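# Dispense one adhesive dot onto each gold pad

## Task

Using the paste in the right arm's dispenser, place a single dot of roughly 110 microliters on every gold pad printed on the plate. Each dot must stay rounded (not squashed flat) and lie entirely within its own pad. Beyond a small smear, no adhesive may land anywhere else, other pads included. The scrap strip beside the plate may be used for trials or for purging paste. Any paste still oozing or hanging as a long string from the tip afterwards drops straight down, even from a height. Finish with the tip raised well clear of the plate.

## Robot and tools

Robot: two arms. left_arm has a parallel gripper and is based near (-0.059, +0.530, +0.205) m. right_arm carries the dispensing head and is based near (-0.077, -0.458, +0.205) m. Only right_arm matters for this job; the left arm can simply stay where it is.

Frames: the scene frame has its origin at table-top height, midway between the arms, with +z up, +x out over the table and left_arm on the +y side. Image left and right do not match arm names. Reported positions, orientations and velocities are in the scene frame and may be off by a few centimetres. Every offset you command is taken along the current Hand target's own axes, not the scene axes. For right_arm the tool point is the centre of the tip's open end, and the tool's +z points out of the tip, so +dz advances the tip along its nozzle direction. Check the reported quaternion before assuming which way that is.

Row layout: every row holds 16 numbers in [-1, 1] in this order: left dx, dy, dz, rx, ry, rz, left gripper position, force_limit, speed, then right dx, dy, dz, rx, ry, rz, right plunger. Both arms always appear in the same row. The six pose numbers are offsets, not poses, measured from that arm's Hand target at the start of the action or move. Scale: 1.0 equals 0.6 m for dx, dy, dz and 180 degrees for rx, ry, rz, which together form one rotation vector. Sending six zeros re-requests the current Hand target. Gripper numbers are absolute commands (position +1 fully open, force_limit and speed both start at +1); repeat the values last sent to leave the gripper unchanged, because a 0 there is a real command.

Plunger: +1 pushes at 640 ul/s, -1 retracts at the same rate, and values in between scale linearly. Within 0.01 of 0 it stays put. It runs only while an action executes. Flow lags, because pressure must build first; after the plunger stops, paste keeps coming until a pull-back relieves it. Too large a pull-back leaves a gap that the next push must close first. Paste never gets drawn back in through the tip. Per 1 mm of 5 mm bead, 19.6 ul is used. For a dot, hold the tip about one dot diameter (roughly 5 to 6 mm here) above the pad. Keep it vertical, push, then retract the plunger and lift straight up before moving sideways, so the thread breaks cleanly. A sideways exit drags a string, and residue clinging to the tip drops on the next surface it nears. A tip resting on the surface blocks flow and can stall the motor, giving status fault until you pull back.

Tools:
execute_actions(actions, cameras): actions is a list of actions; each action is up to 15 rows, one per 1/30 s, and a short action repeats its final row. Every row in an action counts from that action's starting Hand target. An empty list just returns state and images.
move(target, speed, blend, stop_force, zero, blocking, cameras): target is one 16-number row or a list of up to 15 rows. All rows are offsets from the same starting Hand targets, not chained. speed is in m/s, 0.002 to 3.2, default 0.25; turning is limited to twice that in rad/s. blend is in m and rounds corners in a list. stop_force is in N, 4 to 120, and ends an arm's path when it feels that much push against its travel; leave it out when backing away from contact. zero (default true) re-zeroes the force reference first. blocking=false returns after about 0.5 s and cannot be combined with stop_force. Plunger numbers in the first target act for the whole move. Paths are straight and do not avoid obstacles, so keep them away from an arm's own base.
wait(seconds 0 to 10, cameras): lets time pass while arms hold.
stop(cameras): brakes a running move.
zoom_image(camera, region [x0, y0, x1, y1]): camera is cam_high, cam_left_wrist or cam_right_wrist; each image is 896x504, and the region can be at most 504 by 504 pixels.
zero_wrist_force(arm): re-zeroes that arm's force sensor.
finished_scene(scene): ends the current scene; pass its number. It cannot be undone.

Results: each arm shows end_effector_position (m), end_effector_quat_wxyz, velocities (left out when joints read within noise), Hand target, joint data and Wrist force/torque in the end effector's own axes. A z force clearly below its free-air value means the tip is pressing a surface. The dispenser reports left_ml (ml left) and status: ready, moving, empty or fault. A move adds a move: line giving done, off_target, moving, held or fault, plus limits such as paced or held. An end effector often settles short of its Hand target; the next command requests it again.

Avoid: pressing the tip into the plate (the arm is stiff, and about 150 N or joint torque limits trigger a 10 s fault stop), fast contacts, the two arms meeting, dripping or stringing paste over the plate or other pads, and holding a stretched pose for long, which heats motors and can cause a 30 to 60 s stop. The controller clips commanded orientation to 32 degrees from the measured one per step.

Each tool is called after "Request:" as name(argument=value, ...), one argument or row to a line, values as JSON.

## Session

Request:
execute_actions(
  actions=[],
)

Request:
zoom_image(
  camera="cam_high",
  region=[400, 210, 540, 330],
)

Scene clock: 0.00 s.
left_arm: end_effector_position=(+0.5697, +0.5453, +0.3973) position_measured=3 object_status=3 end_effector_quat_wxyz=(+0.000, -0.012, +1.000, +0.000) | right_arm: end_effector_position=(+0.5002, +0.1445, +0.3745) left_ml=50.5 status=ready end_effector_quat_wxyz=(+0.000, +0.689, +0.725, +0.000)
Joint positions: left_arm=[-0.281 -1.556 2.144 -2.158 -1.571 -0.28] | right_arm=[0.546 -1.345 1.559 -1.785 -1.571 -1.024]
Joint velocities: within noise
Joint torques (N m): no reading
Wrist force (N): no reading
Wrist torque (N m): no reading
Wrist force, peak (N): no reading
Hand target: left_arm +0.5697, +0.5453, +0.3973; +0.000, -0.012, +1.000, +0.000 | right_arm +0.5002, +0.1445, +0.3745; +0.000, +0.689, +0.725, +0.000

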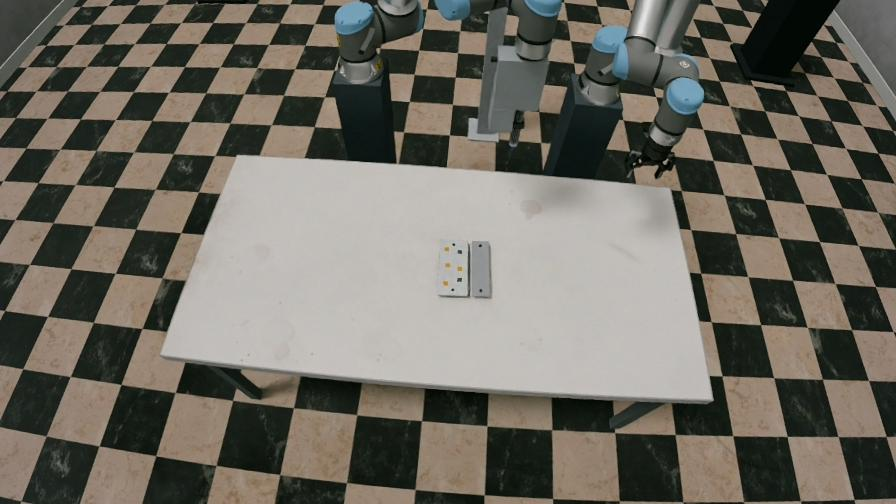

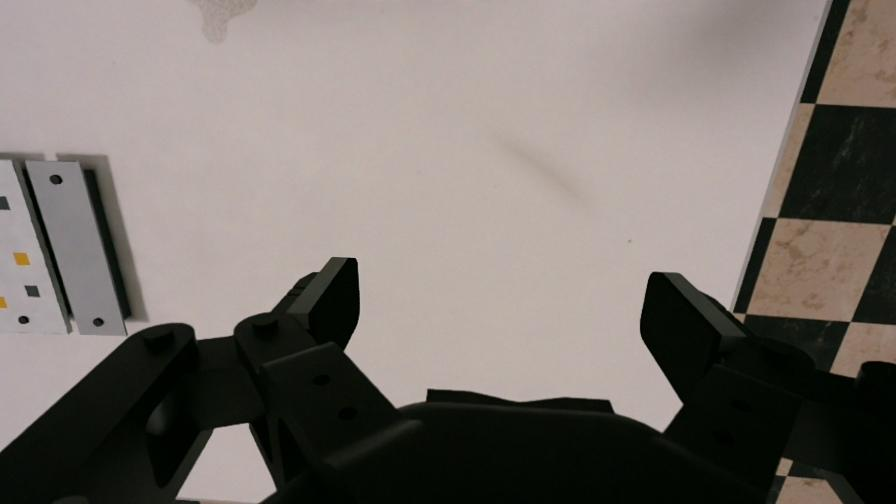

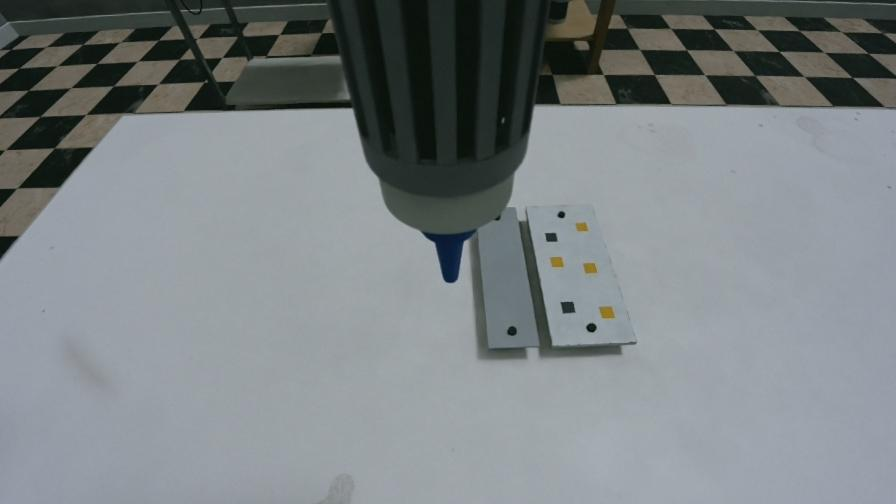

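Scaled by 3.600 from the camera's 896x504 image, which has a finer 1280x720 frame.

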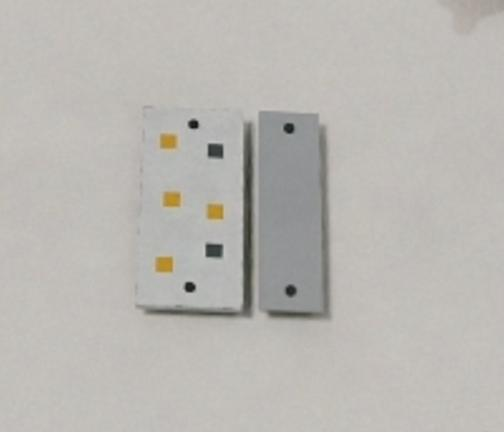

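Request:
move(
  target=[0,0,0,0,0,0,1,1,1,-0.1325,0.3105,0.5165,0,0,0,0],
  cameras=["cam_right_wrist"],
  speed=0.4,
)

Scene clock: 1.77 s.
left_arm: end_effector_position=(+0.5697, +0.5453, +0.3973) position_measured=3 object_status=3 end_effector_quat_wxyz=(+0.000, -0.012, +1.000, +0.000) | right_arm: end_effector_position=(+0.6905, +0.0745, +0.0648) left_ml=50.5 status=ready end_effector_quat_wxyz=(+0.000, +0.689, +0.725, +0.000)
Joint positions: left_arm=[-0.281 -1.556 2.144 -2.158 -1.571 -0.28] | right_arm=[0.369 -0.981 1.626 -2.215 -1.571 -1.202]
Joint velocities: within noise
Joint torques (N m): left_arm=[2.55 -47.65 -46.03 -4.37 -0.14 -0.35] | right_arm=[13.63 -73.68 -28.14 -1.72 2.57 2.37]
Wrist force (N): left_arm=[0.2 0.1 -0.4] | right_arm=[0.7 -0.1 -0.3]
Wrist torque (N m): left_arm=[0.02 -0.04 0.00] | right_arm=[-0.06 -0.21 0.00]
Wrist force, peak (N): left_arm=[0.3 0.3 -0.6] | right_arm=[1.1 -1.0 -3.8]
Hand target: left_arm +0.5697, +0.5453, +0.3973; +0.000, -0.012, +1.000, +0.000 | right_arm +0.6903, +0.0746, +0.0646; +0.000, +0.689, +0.725, +0.000
Off the commanded pose: left_arm 0.000 m, 0 deg | right_arm 0.000 m, 0 deg.
move: done
Images, in order (width x height): cam_right_wrist 896x504.

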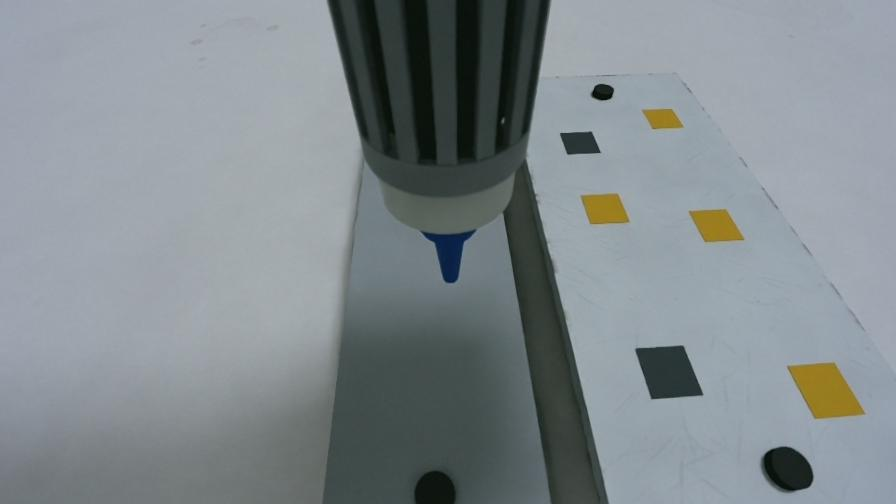

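Request:
move(
  target=[0,0,0,0,0,0,1,1,1,0,0,0.0467,0,0,0,0],
  cameras=[],
  speed=0.1,
)

Request:
move(
  target=[0,0,0,0,0,0,1,1,1,0,0,0.02,0,0,0,0],
  cameras=["cam_right_wrist"],
  speed=0.006,
  stop_force=4,
)

Scene clock: 2.73 s.
left_arm: end_effector_position=(+0.5697, +0.5453, +0.3973) position_measured=3 object_status=3 end_effector_quat_wxyz=(+0.000, -0.012, +1.000, +0.000) | right_arm: end_effector_position=(+0.6902, +0.0745, +0.0363) left_ml=50.5 status=ready end_effector_quat_wxyz=(+0.000, +0.689, +0.725, +0.000)
Joint positions: left_arm=[-0.281 -1.556 2.144 -2.158 -1.571 -0.28] | right_arm=[0.369 -0.953 1.638 -2.256 -1.571 -1.202]
Joint velocities: within noise
Joint torques (N m): left_arm=[2.54 -47.72 -46.02 -4.24 -0.15 -0.2] | right_arm=[16.78 -106.52 -44.12 -0.1 2.44 2.25]
Wrist force (N): left_arm=[0.2 0.1 -0.5] | right_arm=[0.9 -0.4 0.3]
Wrist torque (N m): left_arm=[0.01 -0.04 0.01] | right_arm=[-0.16 -0.31 -0.02]
Wrist force, peak (N): left_arm=[0.5 0.1 -0.4] | right_arm=[1.2 -0.2 -0.4]
Hand target: left_arm +0.5697, +0.5453, +0.3973; +0.000, -0.012, +1.000, +0.000 | right_arm +0.6903, +0.0746, +0.0366; +0.000, +0.689, +0.725, +0.000
Off the commanded pose: left_arm 0.000 m, 0 deg | right_arm 0.000 m, 0 deg.
move: done
No camera images: "cameras" was empty.

Scene clock: 5.27 s.
left_arm: end_effector_position=(+0.5697, +0.5453, +0.3973) position_measured=3 object_status=3 end_effector_quat_wxyz=(+0.000, -0.012, +1.000, +0.000) | right_arm: end_effector_position=(+0.6903, +0.0746, +0.0311) left_ml=50.5 status=ready end_effector_quat_wxyz=(+0.000, +0.689, +0.725, +0.000)
Joint positions: left_arm=[-0.281 -1.556 2.144 -2.158 -1.571 -0.28] | right_arm=[0.369 -0.947 1.64 -2.264 -1.571 -1.202]
Joint velocities: within noise
Joint torques (N m): left_arm=[2.99 -48.41 -46.37 -4.65 -0.06 -0.24] | right_arm=[15.41 -99.28 -41.2 -0.4 2.54 2.33]
Wrist force (N): left_arm=[0.4 0.0 -0.4] | right_arm=[0.5 -1.5 -6.8]
Wrist torque (N m): left_arm=[0.00 -0.07 0.00] | right_arm=[0.05 -0.37 -0.01]
Wrist force, peak (N): left_arm=[0.4 0.0 -0.6] | right_arm=[-2.9 -5.0 -18.3]
Hand target: left_arm +0.5697, +0.5453, +0.3973; +0.000, -0.012, +1.000, +0.000 | right_arm +0.6903, +0.0746, +0.0311; +0.000, +0.689, +0.725, +0.000 (not the last commanded pose)
Off the commanded pose: left_arm 0.000 m, 0 deg | right_arm 0.006 m, 0 deg.
move: contact (right_arm)
Images, in order (width x height): cam_right_wrist 896x504.

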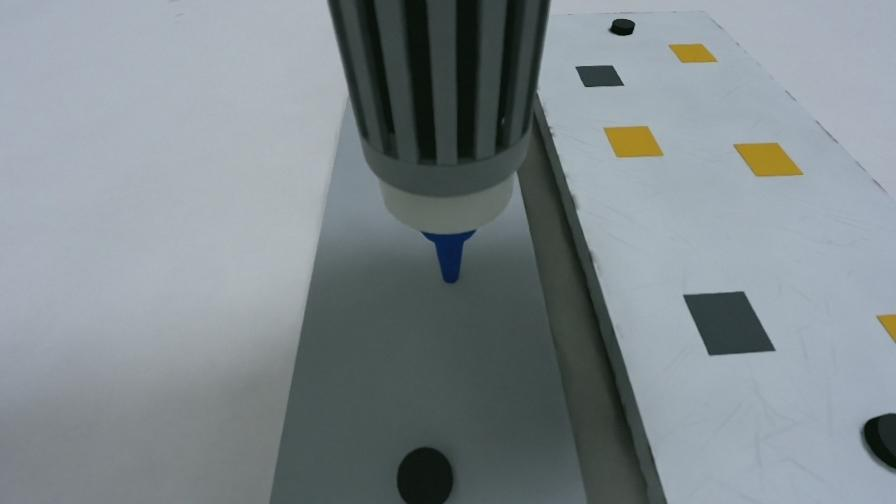

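Request:
move(
  target=[0,0,0,0,0,0,1,1,1,0,0,-0.007,0,0,0,0],
  cameras=[],
)

Request:
execute_actions(
  actions=[
    [[0,0,0,0,0,0,1,1,1,0,0,0,0,0,0,0.49]],
    [[0,0,0,0,0,0,1,1,1,0,0,0,0,0,0,0.49],[0,0,0,0,0,0,1,1,1,0,0,0,0,0,0,0.49],[0,0,0,0,0,0,1,1,1,0,0,0,0,0,0,0.49],[0,0,0,0,0,0,1,1,1,0,0,0,0,0,0,0.49],[0,0,0,0,0,0,1,1,1,0,0,0,0,0,0,0.49],[0,0,0,0,0,0,1,1,1,0,0,0,0,0,0,0]],
  ],
  cameras=["cam_right_wrist"],
)

Request:
zoom_image(
  camera="cam_right_wrist",
  region=[370, 220, 530, 330],
)

Request:
wait(
  seconds=1,
  cameras=["cam_right_wrist"],
)

Request:
zoom_image(
  camera="cam_right_wrist",
  region=[370, 220, 530, 330],
)

Scene clock: 6.23 s.
left_arm: end_effector_position=(+0.5697, +0.5453, +0.3973) position_measured=3 object_status=3 end_effector_quat_wxyz=(+0.000, -0.012, +1.000, +0.000) | right_arm: end_effector_position=(+0.6903, +0.0746, +0.0353) left_ml=50.5 status=ready end_effector_quat_wxyz=(+0.000, +0.689, +0.725, +0.000)
Joint positions: left_arm=[-0.281 -1.556 2.144 -2.158 -1.571 -0.28] | right_arm=[0.369 -0.952 1.639 -2.258 -1.571 -1.202]
Joint velocities: within noise
Joint torques (N m): left_arm=[2.3 -48.34 -46.47 -4.23 -0.28 -0.27] | right_arm=[14.82 -94.89 -43.05 -2.11 2.48 2.52]
Wrist force (N): left_arm=[0.2 0.1 0.0] | right_arm=[0.7 -0.7 -0.4]
Wrist torque (N m): left_arm=[0.02 -0.04 0.00] | right_arm=[-0.29 -0.22 -0.02]
Wrist force, peak (N): left_arm=[0.4 0.2 -0.5] | right_arm=[0.3 -2.2 -7.5]
Hand target: left_arm +0.5697, +0.5453, +0.3973; +0.000, -0.012, +1.000, +0.000 | right_arm +0.6903, +0.0746, +0.0353; +0.000, +0.689, +0.725, +0.000
Off the commanded pose: left_arm 0.000 m, 0 deg | right_arm 0.000 m, 0 deg.
move: done
No camera images: "cameras" was empty.

Scene clock: 7.43 s.
left_arm: end_effector_position=(+0.5697, +0.5453, +0.3973) position_measured=3 object_status=3 end_effector_quat_wxyz=(+0.000, -0.012, +1.000, +0.000) | right_arm: end_effector_position=(+0.6903, +0.0746, +0.0353) left_ml=50.3 status=ready end_effector_quat_wxyz=(+0.000, +0.689, +0.725, +0.000)
Joint positions: left_arm=[-0.281 -1.556 2.144 -2.158 -1.571 -0.28] | right_arm=[0.369 -0.952 1.639 -2.258 -1.571 -1.202]
Joint velocities: within noise
Joint torques (N m): left_arm=[1.22 -48.18 -46.35 -4.44 -0.01 -0.48] | right_arm=[15.55 -69.47 -35.39 -6.85 2.51 2.43]
Wrist force (N): left_arm=[0.2 0.0 -0.3] | right_arm=[0.9 -0.3 -0.4]
Wrist torque (N m): left_arm=[0.01 -0.03 0.01] | right_arm=[-0.15 -0.31 -0.02]
Wrist force, peak (N): left_arm=[0.3 0.1 -0.7] | right_arm=[1.3 0.0 -0.2]
Hand target: left_arm +0.5697, +0.5453, +0.3973; +0.000, -0.012, +1.000, +0.000 | right_arm +0.6903, +0.0746, +0.0353; +0.000, +0.689, +0.725, +0.000
Off the commanded pose: left_arm 0.000 m, 0 deg | right_arm 0.000 m, 0 deg.
Images, in order (width x height): cam_right_wrist 896x504.

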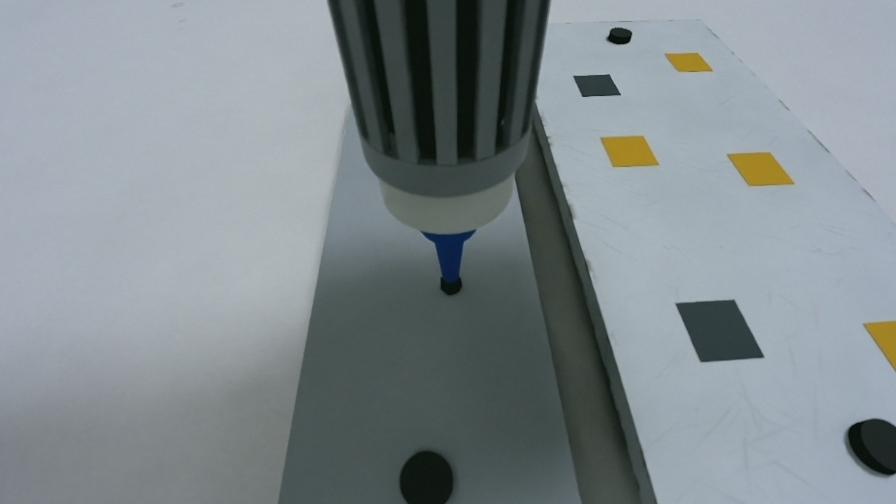

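Scaled by 3.150 from the camera's 896x504 image, which has a finer 1280x720 frame.

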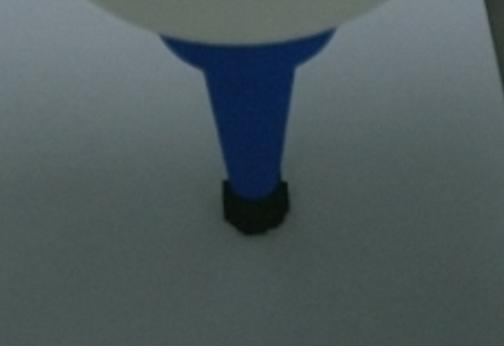

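Scene clock: 8.43 s.
left_arm: end_effector_position=(+0.5697, +0.5453, +0.3973) position_measured=3 object_status=3 end_effector_quat_wxyz=(+0.000, -0.012, +1.000, +0.000) | right_arm: end_effector_position=(+0.6903, +0.0746, +0.0353) left_ml=50.3 status=ready end_effector_quat_wxyz=(+0.000, +0.689, +0.725, +0.000)
Joint positions: left_arm=[-0.281 -1.556 2.144 -2.158 -1.571 -0.28] | right_arm=[0.369 -0.952 1.639 -2.258 -1.571 -1.202]
Joint velocities: within noise
Joint torques (N m): left_arm=[1.71 -48.16 -46.04 -4.42 -0.1 -0.17] | right_arm=[15.1 -67.9 -27.72 -6.95 2.67 2.47]
Wrist force (N): left_arm=[0.1 0.3 -0.3] | right_arm=[0.5 -0.3 -0.1]
Wrist torque (N m): left_arm=[0.05 -0.03 0.00] | right_arm=[-0.13 -0.15 -0.02]
Wrist force, peak (N): left_arm=[0.4 0.4 -0.4] | right_arm=[1.1 -0.5 -0.3]
Hand target: left_arm +0.5697, +0.5453, +0.3973; +0.000, -0.012, +1.000, +0.000 | right_arm +0.6903, +0.0746, +0.0353; +0.000, +0.689, +0.725, +0.000
Off the commanded pose: left_arm 0.000 m, 0 deg | right_arm 0.000 m, 0 deg.
wait: 1.00 s; at rest by 0.17 s
Images, in order (width x height): cam_right_wrist 896x504.

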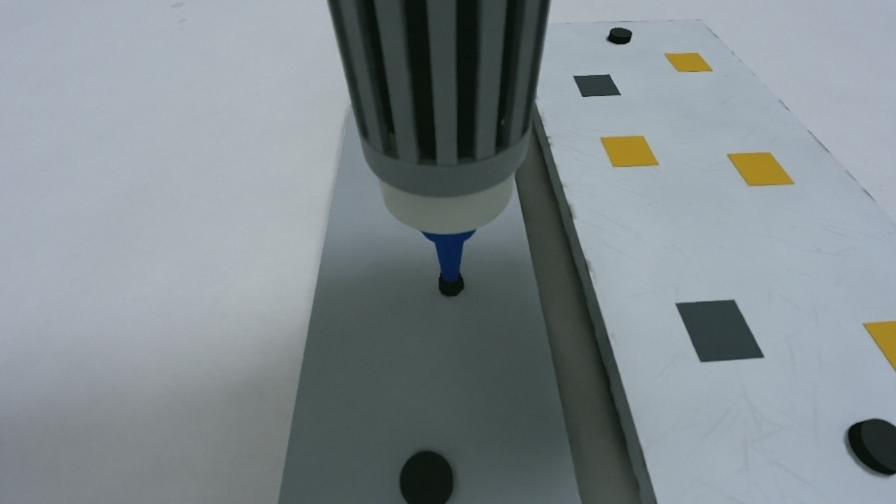

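Scaled by 3.150 from the camera's 896x504 image, which has a finer 1280x720 frame.

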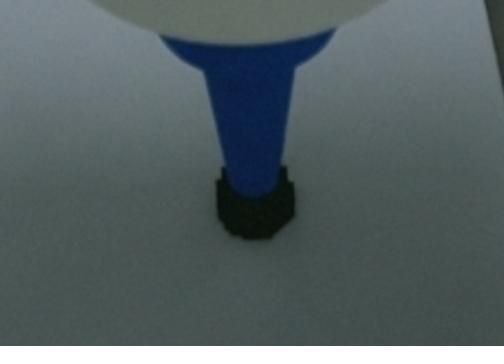

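Request:
execute_actions(
  actions=[
    [[0,0,0,0,0,0,1,1,1,0,0,0,0,0,0,-0.3126]],
  ],
  cameras=[],
)

Request:
move(
  target=[0,0,0,0,0,0,1,1,1,0,0,-0.05,0,0,0,0],
  cameras=["cam_right_wrist"],
  speed=0.1,
)

Request:
zoom_image(
  camera="cam_right_wrist",
  region=[370, 250, 530, 420],
)

Request:
move(
  target=[
    [0,0,0,0,0,0,1,1,1,0,0.028,0,0,0,0,0],
    [0,0,0,0,0,0,1,1,1,0,0.028,0.05,0,0,0,0],
  ],
  cameras=["cam_right_wrist"],
)

Request:
execute_actions(
  actions=[
    [[0,0,0,0,0,0,1,1,1,0,0,0,0,0,0,0.49]],
    [[0,0,0,0,0,0,1,1,1,0,0,0,0,0,0,0.49],[0,0,0,0,0,0,1,1,1,0,0,0,0,0,0,0.49],[0,0,0,0,0,0,1,1,1,0,0,0,0,0,0,0.49],[0,0,0,0,0,0,1,1,1,0,0,0,0,0,0,0.49],[0,0,0,0,0,0,1,1,1,0,0,0,0,0,0,0.49],[0,0,0,0,0,0,1,1,1,0,0,0,0,0,0,0]],
    [[0,0,0,0,0,0,1,1,1,0,0,0,0,0,0,0]],
    [[0,0,0,0,0,0,1,1,1,0,0,0,0,0,0,0]],
    [[0,0,0,0,0,0,1,1,1,0,0,0,0,0,0,0]],
    [[0,0,0,0,0,0,1,1,1,0,0,0,0,0,0,-0.3126]],
  ],
  cameras=[],
)

Request:
move(
  target=[0,0,0,0,0,0,1,1,1,0,0,-0.05,0,0,0,0],
  cameras=["cam_right_wrist"],
  speed=0.1,
)

Request:
zoom_image(
  camera="cam_right_wrist",
  region=[370, 250, 530, 420],
)

Request:
move(
  target=[
    [0,0,0,0,0,0,1,1,1,0,0.028,0,0,0,0,0],
    [0,0,0,0,0,0,1,1,1,0,0.028,0.05,0,0,0,0],
  ],
  cameras=["cam_right_wrist"],
)

Request:
execute_actions(
  actions=[
    [[0,0,0,0,0,0,1,1,1,0,0,0,0,0,0,0.49]],
    [[0,0,0,0,0,0,1,1,1,0,0,0,0,0,0,0.49],[0,0,0,0,0,0,1,1,1,0,0,0,0,0,0,0.49],[0,0,0,0,0,0,1,1,1,0,0,0,0,0,0,0.49],[0,0,0,0,0,0,1,1,1,0,0,0,0,0,0,0.49],[0,0,0,0,0,0,1,1,1,0,0,0,0,0,0,0.49],[0,0,0,0,0,0,1,1,1,0,0,0,0,0,0,0]],
    [[0,0,0,0,0,0,1,1,1,0,0,0,0,0,0,0]],
    [[0,0,0,0,0,0,1,1,1,0,0,0,0,0,0,0]],
    [[0,0,0,0,0,0,1,1,1,0,0,0,0,0,0,0]],
    [[0,0,0,0,0,0,1,1,1,0,0,0,0,0,0,-0.3126]],
  ],
  cameras=[],
)

Request:
move(
  target=[0,0,0,0,0,0,1,1,1,0,0,-0.05,0,0,0,0],
  cameras=["cam_right_wrist"],
  speed=0.1,
)

Request:
zoom_image(
  camera="cam_right_wrist",
  region=[370, 250, 530, 420],
)

Scene clock: 10.00 s.
left_arm: end_effector_position=(+0.5697, +0.5453, +0.3973) position_measured=3 object_status=3 end_effector_quat_wxyz=(+0.000, -0.012, +1.000, +0.000) | right_arm: end_effector_position=(+0.6903, +0.0746, +0.0353) left_ml=50.4 status=ready end_effector_quat_wxyz=(+0.000, +0.689, +0.725, +0.000)
Joint positions: left_arm=[-0.281 -1.556 2.144 -2.158 -1.571 -0.28] | right_arm=[0.369 -0.952 1.639 -2.258 -1.571 -1.202]
Joint velocities: within noise
Joint torques (N m): left_arm=[3.25 -48.08 -46.54 -4.45 0.1 -0.41] | right_arm=[15.94 -66.69 -28.93 -6.81 2.5 2.36]
Wrist force (N): left_arm=[0.2 -0.2 -0.4] | right_arm=[0.7 0.0 0.0]
Wrist torque (N m): left_arm=[-0.04 -0.03 0.00] | right_arm=[-0.04 -0.24 -0.02]
Wrist force, peak (N): left_arm=[0.4 0.2 -0.5] | right_arm=[1.1 -0.6 0.3]
Hand target: left_arm +0.5697, +0.5453, +0.3973; +0.000, -0.012, +1.000, +0.000 | right_arm +0.6903, +0.0746, +0.0353; +0.000, +0.689, +0.725, +0.000
Off the commanded pose: left_arm 0.000 m, 0 deg | right_arm 0.000 m, 0 deg.
No camera images: "cameras" was empty.

Scene clock: 10.73 s.
left_arm: end_effector_position=(+0.5697, +0.5453, +0.3973) position_measured=3 object_status=3 end_effector_quat_wxyz=(+0.000, -0.012, +1.000, +0.000) | right_arm: end_effector_position=(+0.6904, +0.0746, +0.0656) left_ml=50.4 status=ready end_effector_quat_wxyz=(+0.000, +0.689, +0.725, +0.000)
Joint positions: left_arm=[-0.281 -1.556 2.144 -2.158 -1.571 -0.28] | right_arm=[0.369 -0.982 1.625 -2.214 -1.571 -1.202]
Joint velocities: within noise
Joint torques (N m): left_arm=[2.88 -47.66 -46.22 -4.39 -0.13 -0.42] | right_arm=[15.58 -64.23 -27.48 -8.03 2.47 2.33]
Wrist force (N): left_arm=[0.2 0.0 -0.2] | right_arm=[0.9 -0.3 0.0]
Wrist torque (N m): left_arm=[-0.01 -0.04 0.01] | right_arm=[-0.12 -0.29 0.00]
Wrist force, peak (N): left_arm=[0.7 0.3 -0.2] | right_arm=[1.2 0.1 -1.2]
Hand target: left_arm +0.5697, +0.5453, +0.3973; +0.000, -0.012, +1.000, +0.000 | right_arm +0.6903, +0.0746, +0.0653; +0.000, +0.689, +0.725, +0.000
Off the commanded pose: left_arm 0.000 m, 0 deg | right_arm 0.000 m, 0 deg.
move: done
Images, in order (width x height): cam_right_wrist 896x504.

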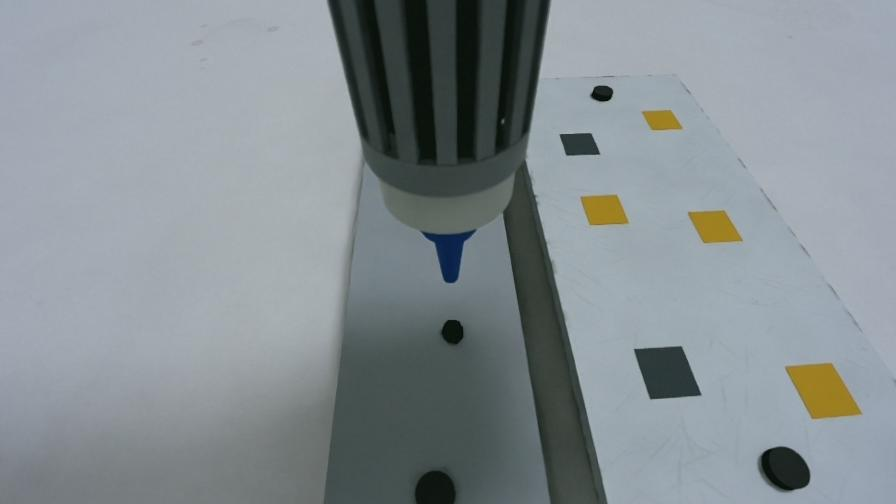

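Scaled by 2.965 from the camera's 896x504 image, which has a finer 1280x720 frame.

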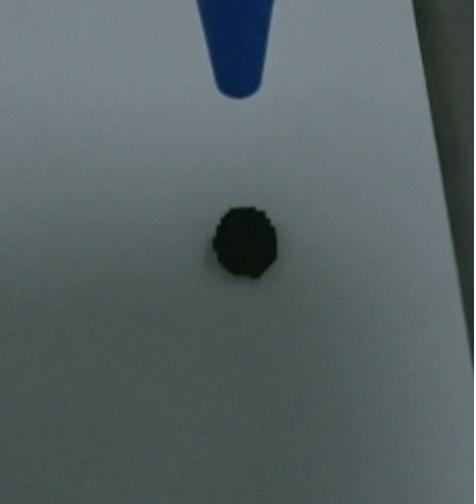

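Scene clock: 11.57 s.
left_arm: end_effector_position=(+0.5697, +0.5453, +0.3973) position_measured=3 object_status=3 end_effector_quat_wxyz=(+0.000, -0.012, +1.000, +0.000) | right_arm: end_effector_position=(+0.7071, +0.0754, +0.0352) left_ml=50.4 status=ready end_effector_quat_wxyz=(+0.000, +0.689, +0.725, +0.000)
Joint positions: left_arm=[-0.281 -1.556 2.144 -2.158 -1.571 -0.28] | right_arm=[0.362 -0.933 1.605 -2.243 -1.571 -1.208]
Joint velocities: within noise
Joint torques (N m): left_arm=[2.02 -48.26 -46.84 -4.28 0.03 -0.41] | right_arm=[16.04 -99.43 -44.32 -0.95 1.46 2.34]
Wrist force (N): left_arm=[0.4 0.2 -0.3] | right_arm=[0.4 0.0 0.1]
Wrist torque (N m): left_arm=[0.03 -0.06 0.00] | right_arm=[-0.03 -0.12 -0.01]
Wrist force, peak (N): left_arm=[0.2 0.1 -0.6] | right_arm=[1.0 -0.3 2.6]
Hand target: left_arm +0.5697, +0.5453, +0.3973; +0.000, -0.012, +1.000, +0.000 | right_arm +0.7071, +0.0754, +0.0353; +0.000, +0.689, +0.725, +0.000
Off the commanded pose: left_arm 0.000 m, 0 deg | right_arm 0.000 m, 0 deg.
move: done
Images, in order (width x height): cam_right_wrist 896x504.

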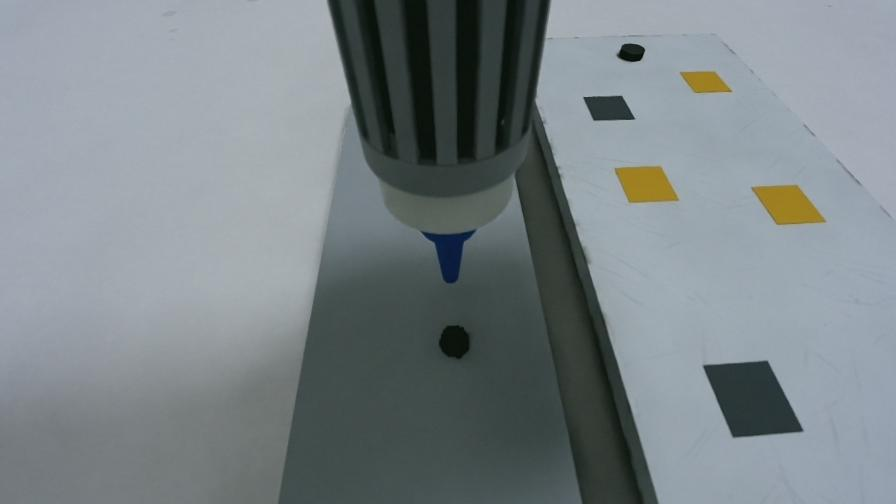

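Scene clock: 14.80 s.
left_arm: end_effector_position=(+0.5697, +0.5453, +0.3973) position_measured=3 object_status=3 end_effector_quat_wxyz=(+0.000, -0.012, +1.000, +0.000) | right_arm: end_effector_position=(+0.7071, +0.0754, +0.0353) left_ml=50.3 status=ready end_effector_quat_wxyz=(+0.000, +0.689, +0.725, +0.000)
Joint positions: left_arm=[-0.281 -1.556 2.144 -2.158 -1.571 -0.28] | right_arm=[0.362 -0.933 1.605 -2.243 -1.571 -1.208]
Joint velocities: within noise
Joint torques (N m): left_arm=[2.21 -49.43 -46.16 -4.46 0.05 -0.54] | right_arm=[14.76 -106.75 -41.08 -0.46 -2.01 2.28]
Wrist force (N): left_arm=[0.1 0.2 -0.3] | right_arm=[0.8 -0.4 -0.3]
Wrist torque (N m): left_arm=[0.04 -0.02 0.00] | right_arm=[-0.16 -0.25 -0.01]
Wrist force, peak (N): left_arm=[0.4 0.4 -0.5] | right_arm=[1.4 0.0 -0.2]
Hand target: left_arm +0.5697, +0.5453, +0.3973; +0.000, -0.012, +1.000, +0.000 | right_arm +0.7071, +0.0754, +0.0353; +0.000, +0.689, +0.725, +0.000
Off the commanded pose: left_arm 0.000 m, 0 deg | right_arm 0.000 m, 0 deg.
No camera images: "cameras" was empty.

Scene clock: 15.53 s.
left_arm: end_effector_position=(+0.5697, +0.5453, +0.3973) position_measured=3 object_status=3 end_effector_quat_wxyz=(+0.000, -0.012, +1.000, +0.000) | right_arm: end_effector_position=(+0.7072, +0.0755, +0.0656) left_ml=50.3 status=ready end_effector_quat_wxyz=(+0.000, +0.689, +0.725, +0.000)
Joint positions: left_arm=[-0.281 -1.556 2.144 -2.158 -1.571 -0.28] | right_arm=[0.362 -0.963 1.592 -2.2 -1.571 -1.208]
Joint velocities: within noise
Joint torques (N m): left_arm=[1.77 -49.18 -46.66 -4.44 -0.09 -0.36] | right_arm=[14.35 -66.09 -28.96 -8.07 -2.04 2.35]
Wrist force (N): left_arm=[0.4 -0.1 -0.3] | right_arm=[0.9 -0.1 -0.6]
Wrist torque (N m): left_arm=[-0.02 -0.07 0.00] | right_arm=[-0.03 -0.31 0.01]
Wrist force, peak (N): left_arm=[0.6 0.2 -0.3] | right_arm=[0.8 0.1 -1.7]
Hand target: left_arm +0.5697, +0.5453, +0.3973; +0.000, -0.012, +1.000, +0.000 | right_arm +0.7071, +0.0754, +0.0653; +0.000, +0.689, +0.725, +0.000
Off the commanded pose: left_arm 0.000 m, 0 deg | right_arm 0.000 m, 0 deg.
move: done
Images, in order (width x height): cam_right_wrist 896x504.

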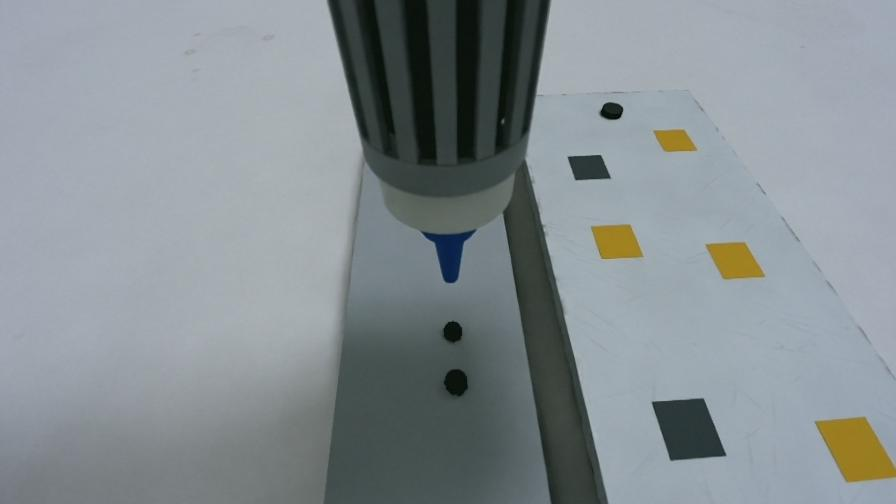

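Scaled by 2.965 from the camera's 896x504 image, which has a finer 1280x720 frame.

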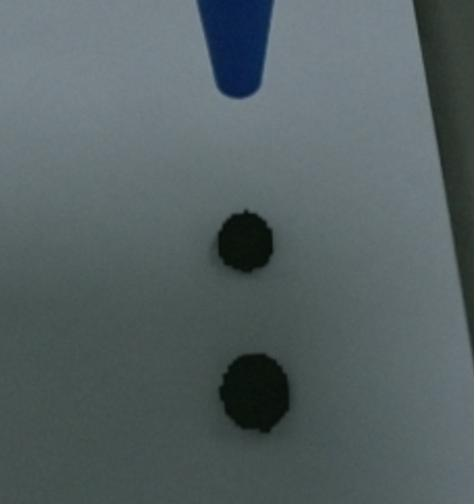

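Scene clock: 16.37 s.
left_arm: end_effector_position=(+0.5697, +0.5453, +0.3973) position_measured=3 object_status=3 end_effector_quat_wxyz=(+0.000, -0.012, +1.000, +0.000) | right_arm: end_effector_position=(+0.7238, +0.0762, +0.0352) left_ml=50.3 status=ready end_effector_quat_wxyz=(+0.000, +0.689, +0.725, +0.000)
Joint positions: left_arm=[-0.281 -1.556 2.144 -2.158 -1.571 -0.28] | right_arm=[0.356 -0.914 1.571 -2.227 -1.571 -1.215]
Joint velocities: within noise
Joint torques (N m): left_arm=[2.62 -47.93 -45.9 -4.08 0.17 -0.41] | right_arm=[16.6 -99.88 -44.75 -1.12 -2.01 2.31]
Wrist force (N): left_arm=[0.5 0.0 -0.3] | right_arm=[1.5 0.1 0.0]
Wrist torque (N m): left_arm=[0.01 -0.09 0.00] | right_arm=[0.05 -0.51 0.00]
Wrist force, peak (N): left_arm=[0.5 0.0 -0.4] | right_arm=[1.0 0.5 -2.6]
Hand target: left_arm +0.5697, +0.5453, +0.3973; +0.000, -0.012, +1.000, +0.000 | right_arm +0.7239, +0.0763, +0.0353; +0.000, +0.689, +0.725, +0.000
Off the commanded pose: left_arm 0.000 m, 0 deg | right_arm 0.000 m, 0 deg.
move: done
Images, in order (width x height): cam_right_wrist 896x504.

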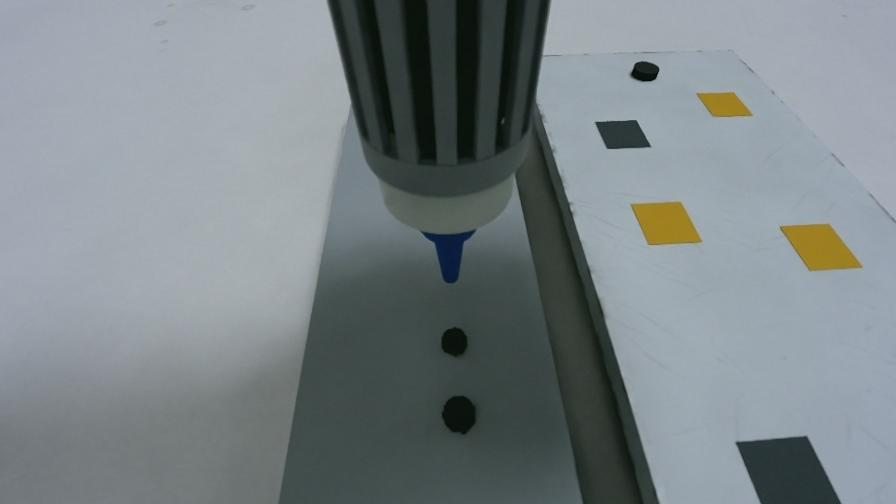

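Scene clock: 19.60 s.
left_arm: end_effector_position=(+0.5697, +0.5453, +0.3973) position_measured=3 object_status=3 end_effector_quat_wxyz=(+0.000, -0.012, +1.000, +0.000) | right_arm: end_effector_position=(+0.7239, +0.0763, +0.0353) left_ml=50.2 status=ready end_effector_quat_wxyz=(+0.000, +0.689, +0.725, +0.000)
Joint positions: left_arm=[-0.281 -1.556 2.144 -2.158 -1.571 -0.28] | right_arm=[0.356 -0.914 1.571 -2.227 -1.571 -1.215]
Joint velocities: within noise
Joint torques (N m): left_arm=[2.99 -49.01 -46.41 -4.23 -0.04 -0.47] | right_arm=[14.93 -108.33 -41.26 -0.43 -2.26 2.36]
Wrist force (N): left_arm=[0.2 -0.1 -0.3] | right_arm=[0.8 0.2 0.1]
Wrist torque (N m): left_arm=[-0.02 -0.04 0.00] | right_arm=[0.06 -0.24 -0.01]
Wrist force, peak (N): left_arm=[0.6 0.3 -0.3] | right_arm=[1.1 -0.5 -0.7]
Hand target: left_arm +0.5697, +0.5453, +0.3973; +0.000, -0.012, +1.000, +0.000 | right_arm +0.7239, +0.0763, +0.0353; +0.000, +0.689, +0.725, +0.000
Off the commanded pose: left_arm 0.000 m, 0 deg | right_arm 0.000 m, 0 deg.
No camera images: "cameras" was empty.

Scene clock: 20.33 s.
left_arm: end_effector_position=(+0.5697, +0.5453, +0.3973) position_measured=3 object_status=3 end_effector_quat_wxyz=(+0.000, -0.012, +1.000, +0.000) | right_arm: end_effector_position=(+0.7240, +0.0763, +0.0656) left_ml=50.2 status=ready end_effector_quat_wxyz=(+0.000, +0.689, +0.725, +0.000)
Joint positions: left_arm=[-0.281 -1.556 2.144 -2.158 -1.571 -0.28] | right_arm=[0.356 -0.944 1.558 -2.185 -1.571 -1.215]
Joint velocities: within noise
Joint torques (N m): left_arm=[2.25 -48.18 -46.59 -4.3 -0.17 -0.59] | right_arm=[15.36 -68.09 -28.15 -7.9 -1.91 2.43]
Wrist force (N): left_arm=[0.4 0.2 -0.2] | right_arm=[0.8 0.1 -0.4]
Wrist torque (N m): left_arm=[0.03 -0.07 0.00] | right_arm=[0.04 -0.24 0.01]
Wrist force, peak (N): left_arm=[0.5 0.5 -0.5] | right_arm=[1.1 0.5 -1.8]
Hand target: left_arm +0.5697, +0.5453, +0.3973; +0.000, -0.012, +1.000, +0.000 | right_arm +0.7239, +0.0763, +0.0653; +0.000, +0.689, +0.725, +0.000
Off the commanded pose: left_arm 0.000 m, 0 deg | right_arm 0.000 m, 0 deg.
move: done
Images, in order (width x height): cam_right_wrist 896x504.

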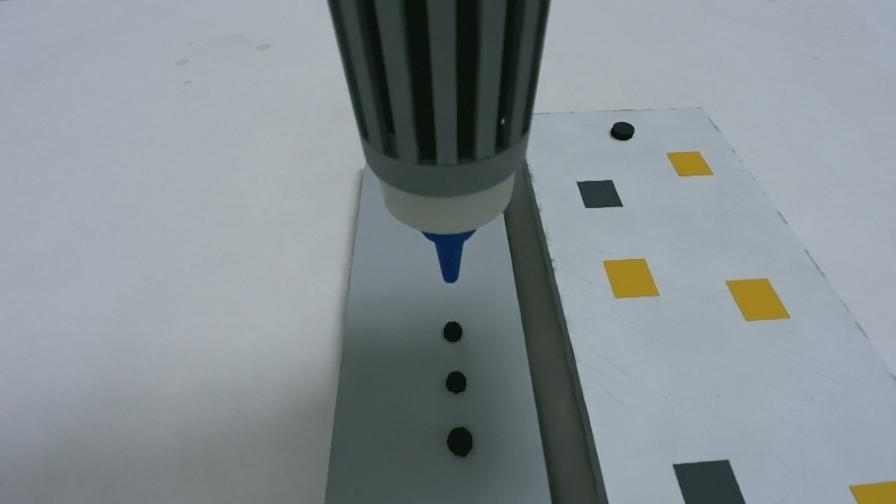

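Scaled by 2.965 from the camera's 896x504 image, which has a finer 1280x720 frame.

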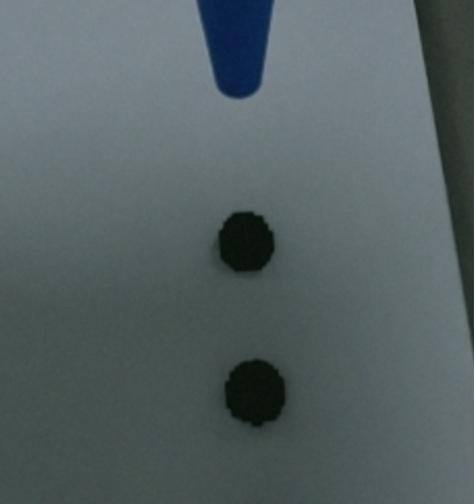

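Request:
move(
  target=[0,0,0,0,0,0,1,1,1,-0.1098,0.0275,0,0,0,0,0],
  cameras=["cam_right_wrist"],
)

Request:
move(
  target=[0,0,0,0,0,0,1,1,1,-0.0703,-0.0181,0,0,0,0,0],
  cameras=["cam_right_wrist"],
)

Request:
move(
  target=[0,0,0,0,0,0,1,1,1,-0.0027,0.1114,0,0,0,0,0],
  cameras=["cam_right_wrist"],
)

Request:
move(
  target=[0,0,0,0,0,0,1,1,1,-0.0062,-0.2198,0,0,0,0,0],
  cameras=["cam_right_wrist"],
)

Scene clock: 21.47 s.
left_arm: end_effector_position=(+0.5697, +0.5453, +0.3973) position_measured=3 object_status=3 end_effector_quat_wxyz=(+0.000, -0.012, +1.000, +0.000) | right_arm: end_effector_position=(+0.7438, +0.0112, +0.0655) left_ml=50.2 status=ready end_effector_quat_wxyz=(+0.000, +0.689, +0.725, +0.000) end_effector_velocity=(-0.001, +0.004, +0.001) end_effector_angular_velocity=(+0.001, -0.001, -0.002)
Joint positions: left_arm=[-0.281 -1.556 2.144 -2.158 -1.571 -0.28] | right_arm=[0.284 -0.967 1.599 -2.203 -1.571 -1.287]
Joint velocities: left_arm=[within noise] | right_arm=[0.004 0 -0.002 0.001 0.001 0.006]
Joint torques (N m): left_arm=[1.58 -48.22 -46.25 -4.18 0.06 -0.57] | right_arm=[15.57 -66.93 -46.35 -1.46 2.35 2.31]
Wrist force (N): left_arm=[0.1 0.1 -0.1] | right_arm=[1.2 -0.5 -0.1]
Wrist torque (N m): left_arm=[0.02 -0.03 0.01] | right_arm=[-0.19 -0.38 0.00]
Wrist force, peak (N): left_arm=[0.3 0.0 -0.7] | right_arm=[3.1 -0.7 -0.8]
Hand target: left_arm +0.5697, +0.5453, +0.3973; +0.000, -0.012, +1.000, +0.000 | right_arm +0.7437, +0.0113, +0.0653; +0.000, +0.689, +0.725, +0.000
Off the commanded pose: left_arm 0.000 m, 0 deg | right_arm 0.000 m, 0 deg.
move: done
Images, in order (width x height): cam_right_wrist 896x504.

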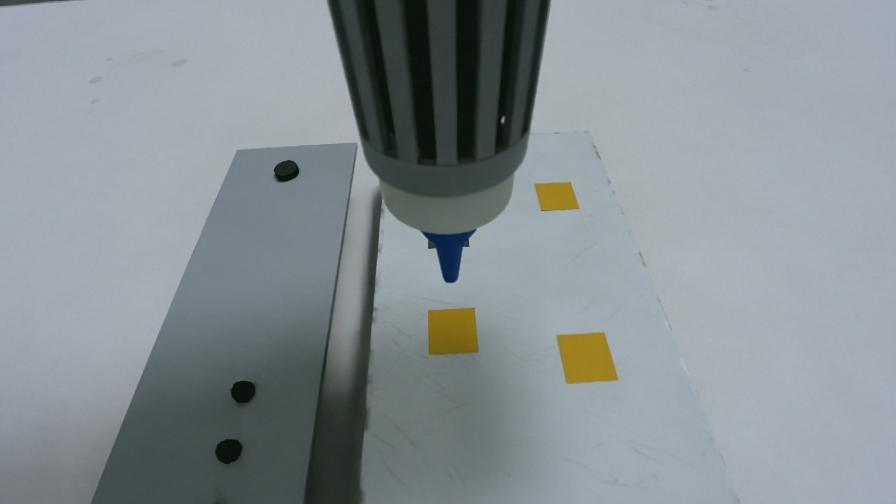

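Scene clock: 22.17 s.
left_arm: end_effector_position=(+0.5697, +0.5453, +0.3973) position_measured=3 object_status=3 end_effector_quat_wxyz=(+0.000, -0.012, +1.000, +0.000) | right_arm: end_effector_position=(+0.7352, -0.0316, +0.0655) left_ml=50.2 status=ready end_effector_quat_wxyz=(+0.000, +0.689, +0.725, +0.000) end_effector_velocity=(+0.001, +0.003, +0.000) end_effector_angular_velocity=(+0.000, +0.000, -0.001)
Joint positions: left_arm=[-0.281 -1.556 2.144 -2.158 -1.571 -0.28] | right_arm=[0.242 -1.005 1.665 -2.231 -1.571 -1.329]
Joint velocities: left_arm=[within noise] | right_arm=[0.002 0.003 -0.005 0.002 0 0.004]
Joint torques (N m): left_arm=[0.84 -47.89 -46.15 -4.16 0.17 -0.5] | right_arm=[15.64 -64.31 -46.28 -0.89 1.74 2.31]
Wrist force (N): left_arm=[0.4 0.0 -0.2] | right_arm=[0.8 -0.3 0.3]
Wrist torque (N m): left_arm=[0.00 -0.08 0.00] | right_arm=[-0.16 -0.27 -0.04]
Wrist force, peak (N): left_arm=[0.3 -0.3 -0.5] | right_arm=[2.3 -0.5 -0.6]
Hand target: left_arm +0.5697, +0.5453, +0.3973; +0.000, -0.012, +1.000, +0.000 | right_arm +0.7350, -0.0314, +0.0653; +0.000, +0.689, +0.725, +0.000
Off the commanded pose: left_arm 0.000 m, 0 deg | right_arm 0.000 m, 0 deg.
move: done
Images, in order (width x height): cam_right_wrist 896x504.

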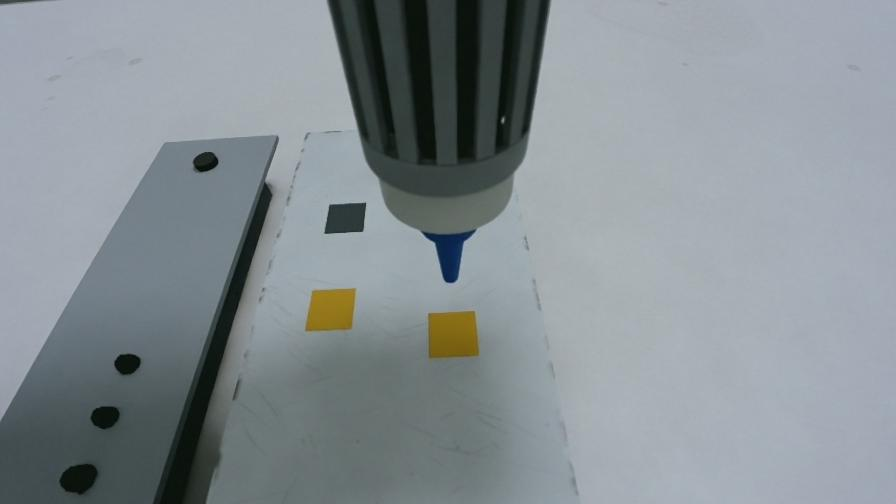

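Scene clock: 23.03 s.
left_arm: end_effector_position=(+0.5697, +0.5453, +0.3973) position_measured=3 object_status=3 end_effector_quat_wxyz=(+0.000, -0.012, +1.000, +0.000) | right_arm: end_effector_position=(+0.8017, -0.0298, +0.0651) left_ml=50.2 status=ready end_effector_quat_wxyz=(+0.000, +0.689, +0.725, +0.000)
Joint positions: left_arm=[-0.281 -1.556 2.144 -2.158 -1.571 -0.28] | right_arm=[0.224 -0.923 1.522 -2.169 -1.571 -1.347]
Joint velocities: within noise
Joint torques (N m): left_arm=[1.61 -48.8 -46.28 -4.15 0.24 -0.68] | right_arm=[17.48 -103.81 -41.9 -7.96 -0.51 2.46]
Wrist force (N): left_arm=[0.3 0.1 -0.5] | right_arm=[0.7 0.2 -0.5]
Wrist torque (N m): left_arm=[0.03 -0.06 0.00] | right_arm=[0.03 -0.22 0.02]
Wrist force, peak (N): left_arm=[0.4 0.1 -0.6] | right_arm=[1.3 -2.7 0.2]
Hand target: left_arm +0.5697, +0.5453, +0.3973; +0.000, -0.012, +1.000, +0.000 | right_arm +0.8018, -0.0296, +0.0653; +0.000, +0.689, +0.725, +0.000
Off the commanded pose: left_arm 0.000 m, 0 deg | right_arm 0.000 m, 0 deg.
move: done
Images, in order (width x height): cam_right_wrist 896x504.

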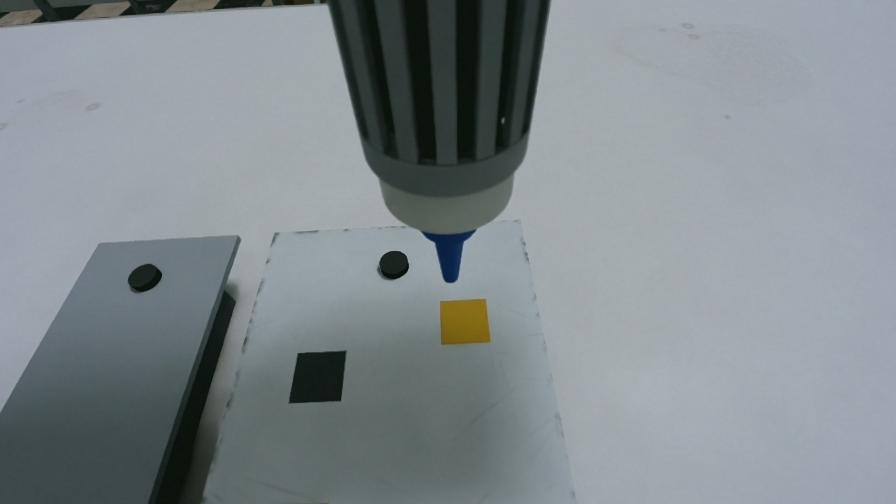

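Scene clock: 24.03 s.
left_arm: end_effector_position=(+0.5697, +0.5453, +0.3973) position_measured=3 object_status=3 end_effector_quat_wxyz=(+0.000, -0.012, +1.000, +0.000) | right_arm: end_effector_position=(+0.6705, -0.0398, +0.0655) left_ml=50.2 status=ready end_effector_quat_wxyz=(+0.000, +0.689, +0.725, +0.000)
Joint positions: left_arm=[-0.281 -1.556 2.144 -2.158 -1.571 -0.28] | right_arm=[0.255 -1.084 1.799 -2.286 -1.571 -1.316]
Joint velocities: within noise
Joint torques (N m): left_arm=[3.16 -48.37 -45.63 -4.38 0.21 -0.65] | right_arm=[-20.48 -73.24 -26.42 -0.16 2.52 -2.63]
Wrist force (N): left_arm=[0.3 0.2 -0.1] | right_arm=[0.8 0.2 0.2]
Wrist torque (N m): left_arm=[0.04 -0.06 0.00] | right_arm=[0.00 -0.26 -0.05]
Wrist force, peak (N): left_arm=[0.4 0.0 -0.6] | right_arm=[0.1 -3.5 0.5]
Hand target: left_arm +0.5697, +0.5453, +0.3973; +0.000, -0.012, +1.000, +0.000 | right_arm +0.6703, -0.0400, +0.0653; +0.000, +0.689, +0.725, +0.000
Off the commanded pose: left_arm 0.000 m, 0 deg | right_arm 0.000 m, 0 deg.
move: done
Images, in order (width x height): cam_right_wrist 896x504.

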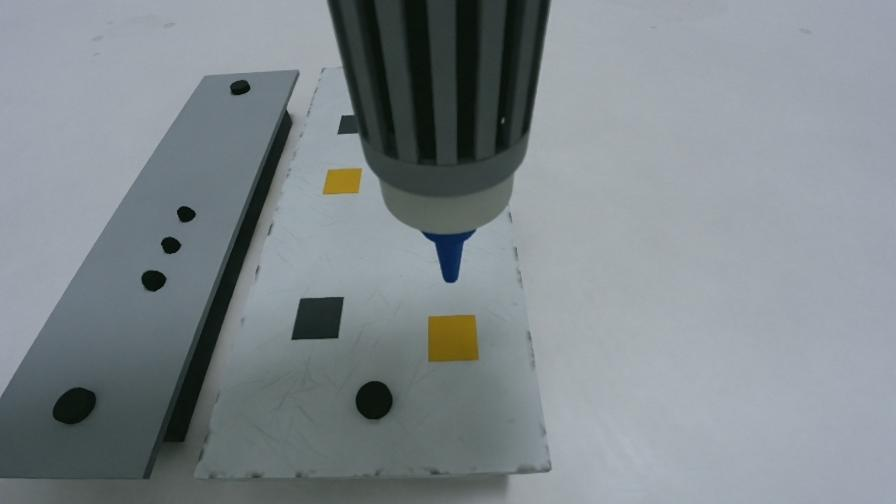

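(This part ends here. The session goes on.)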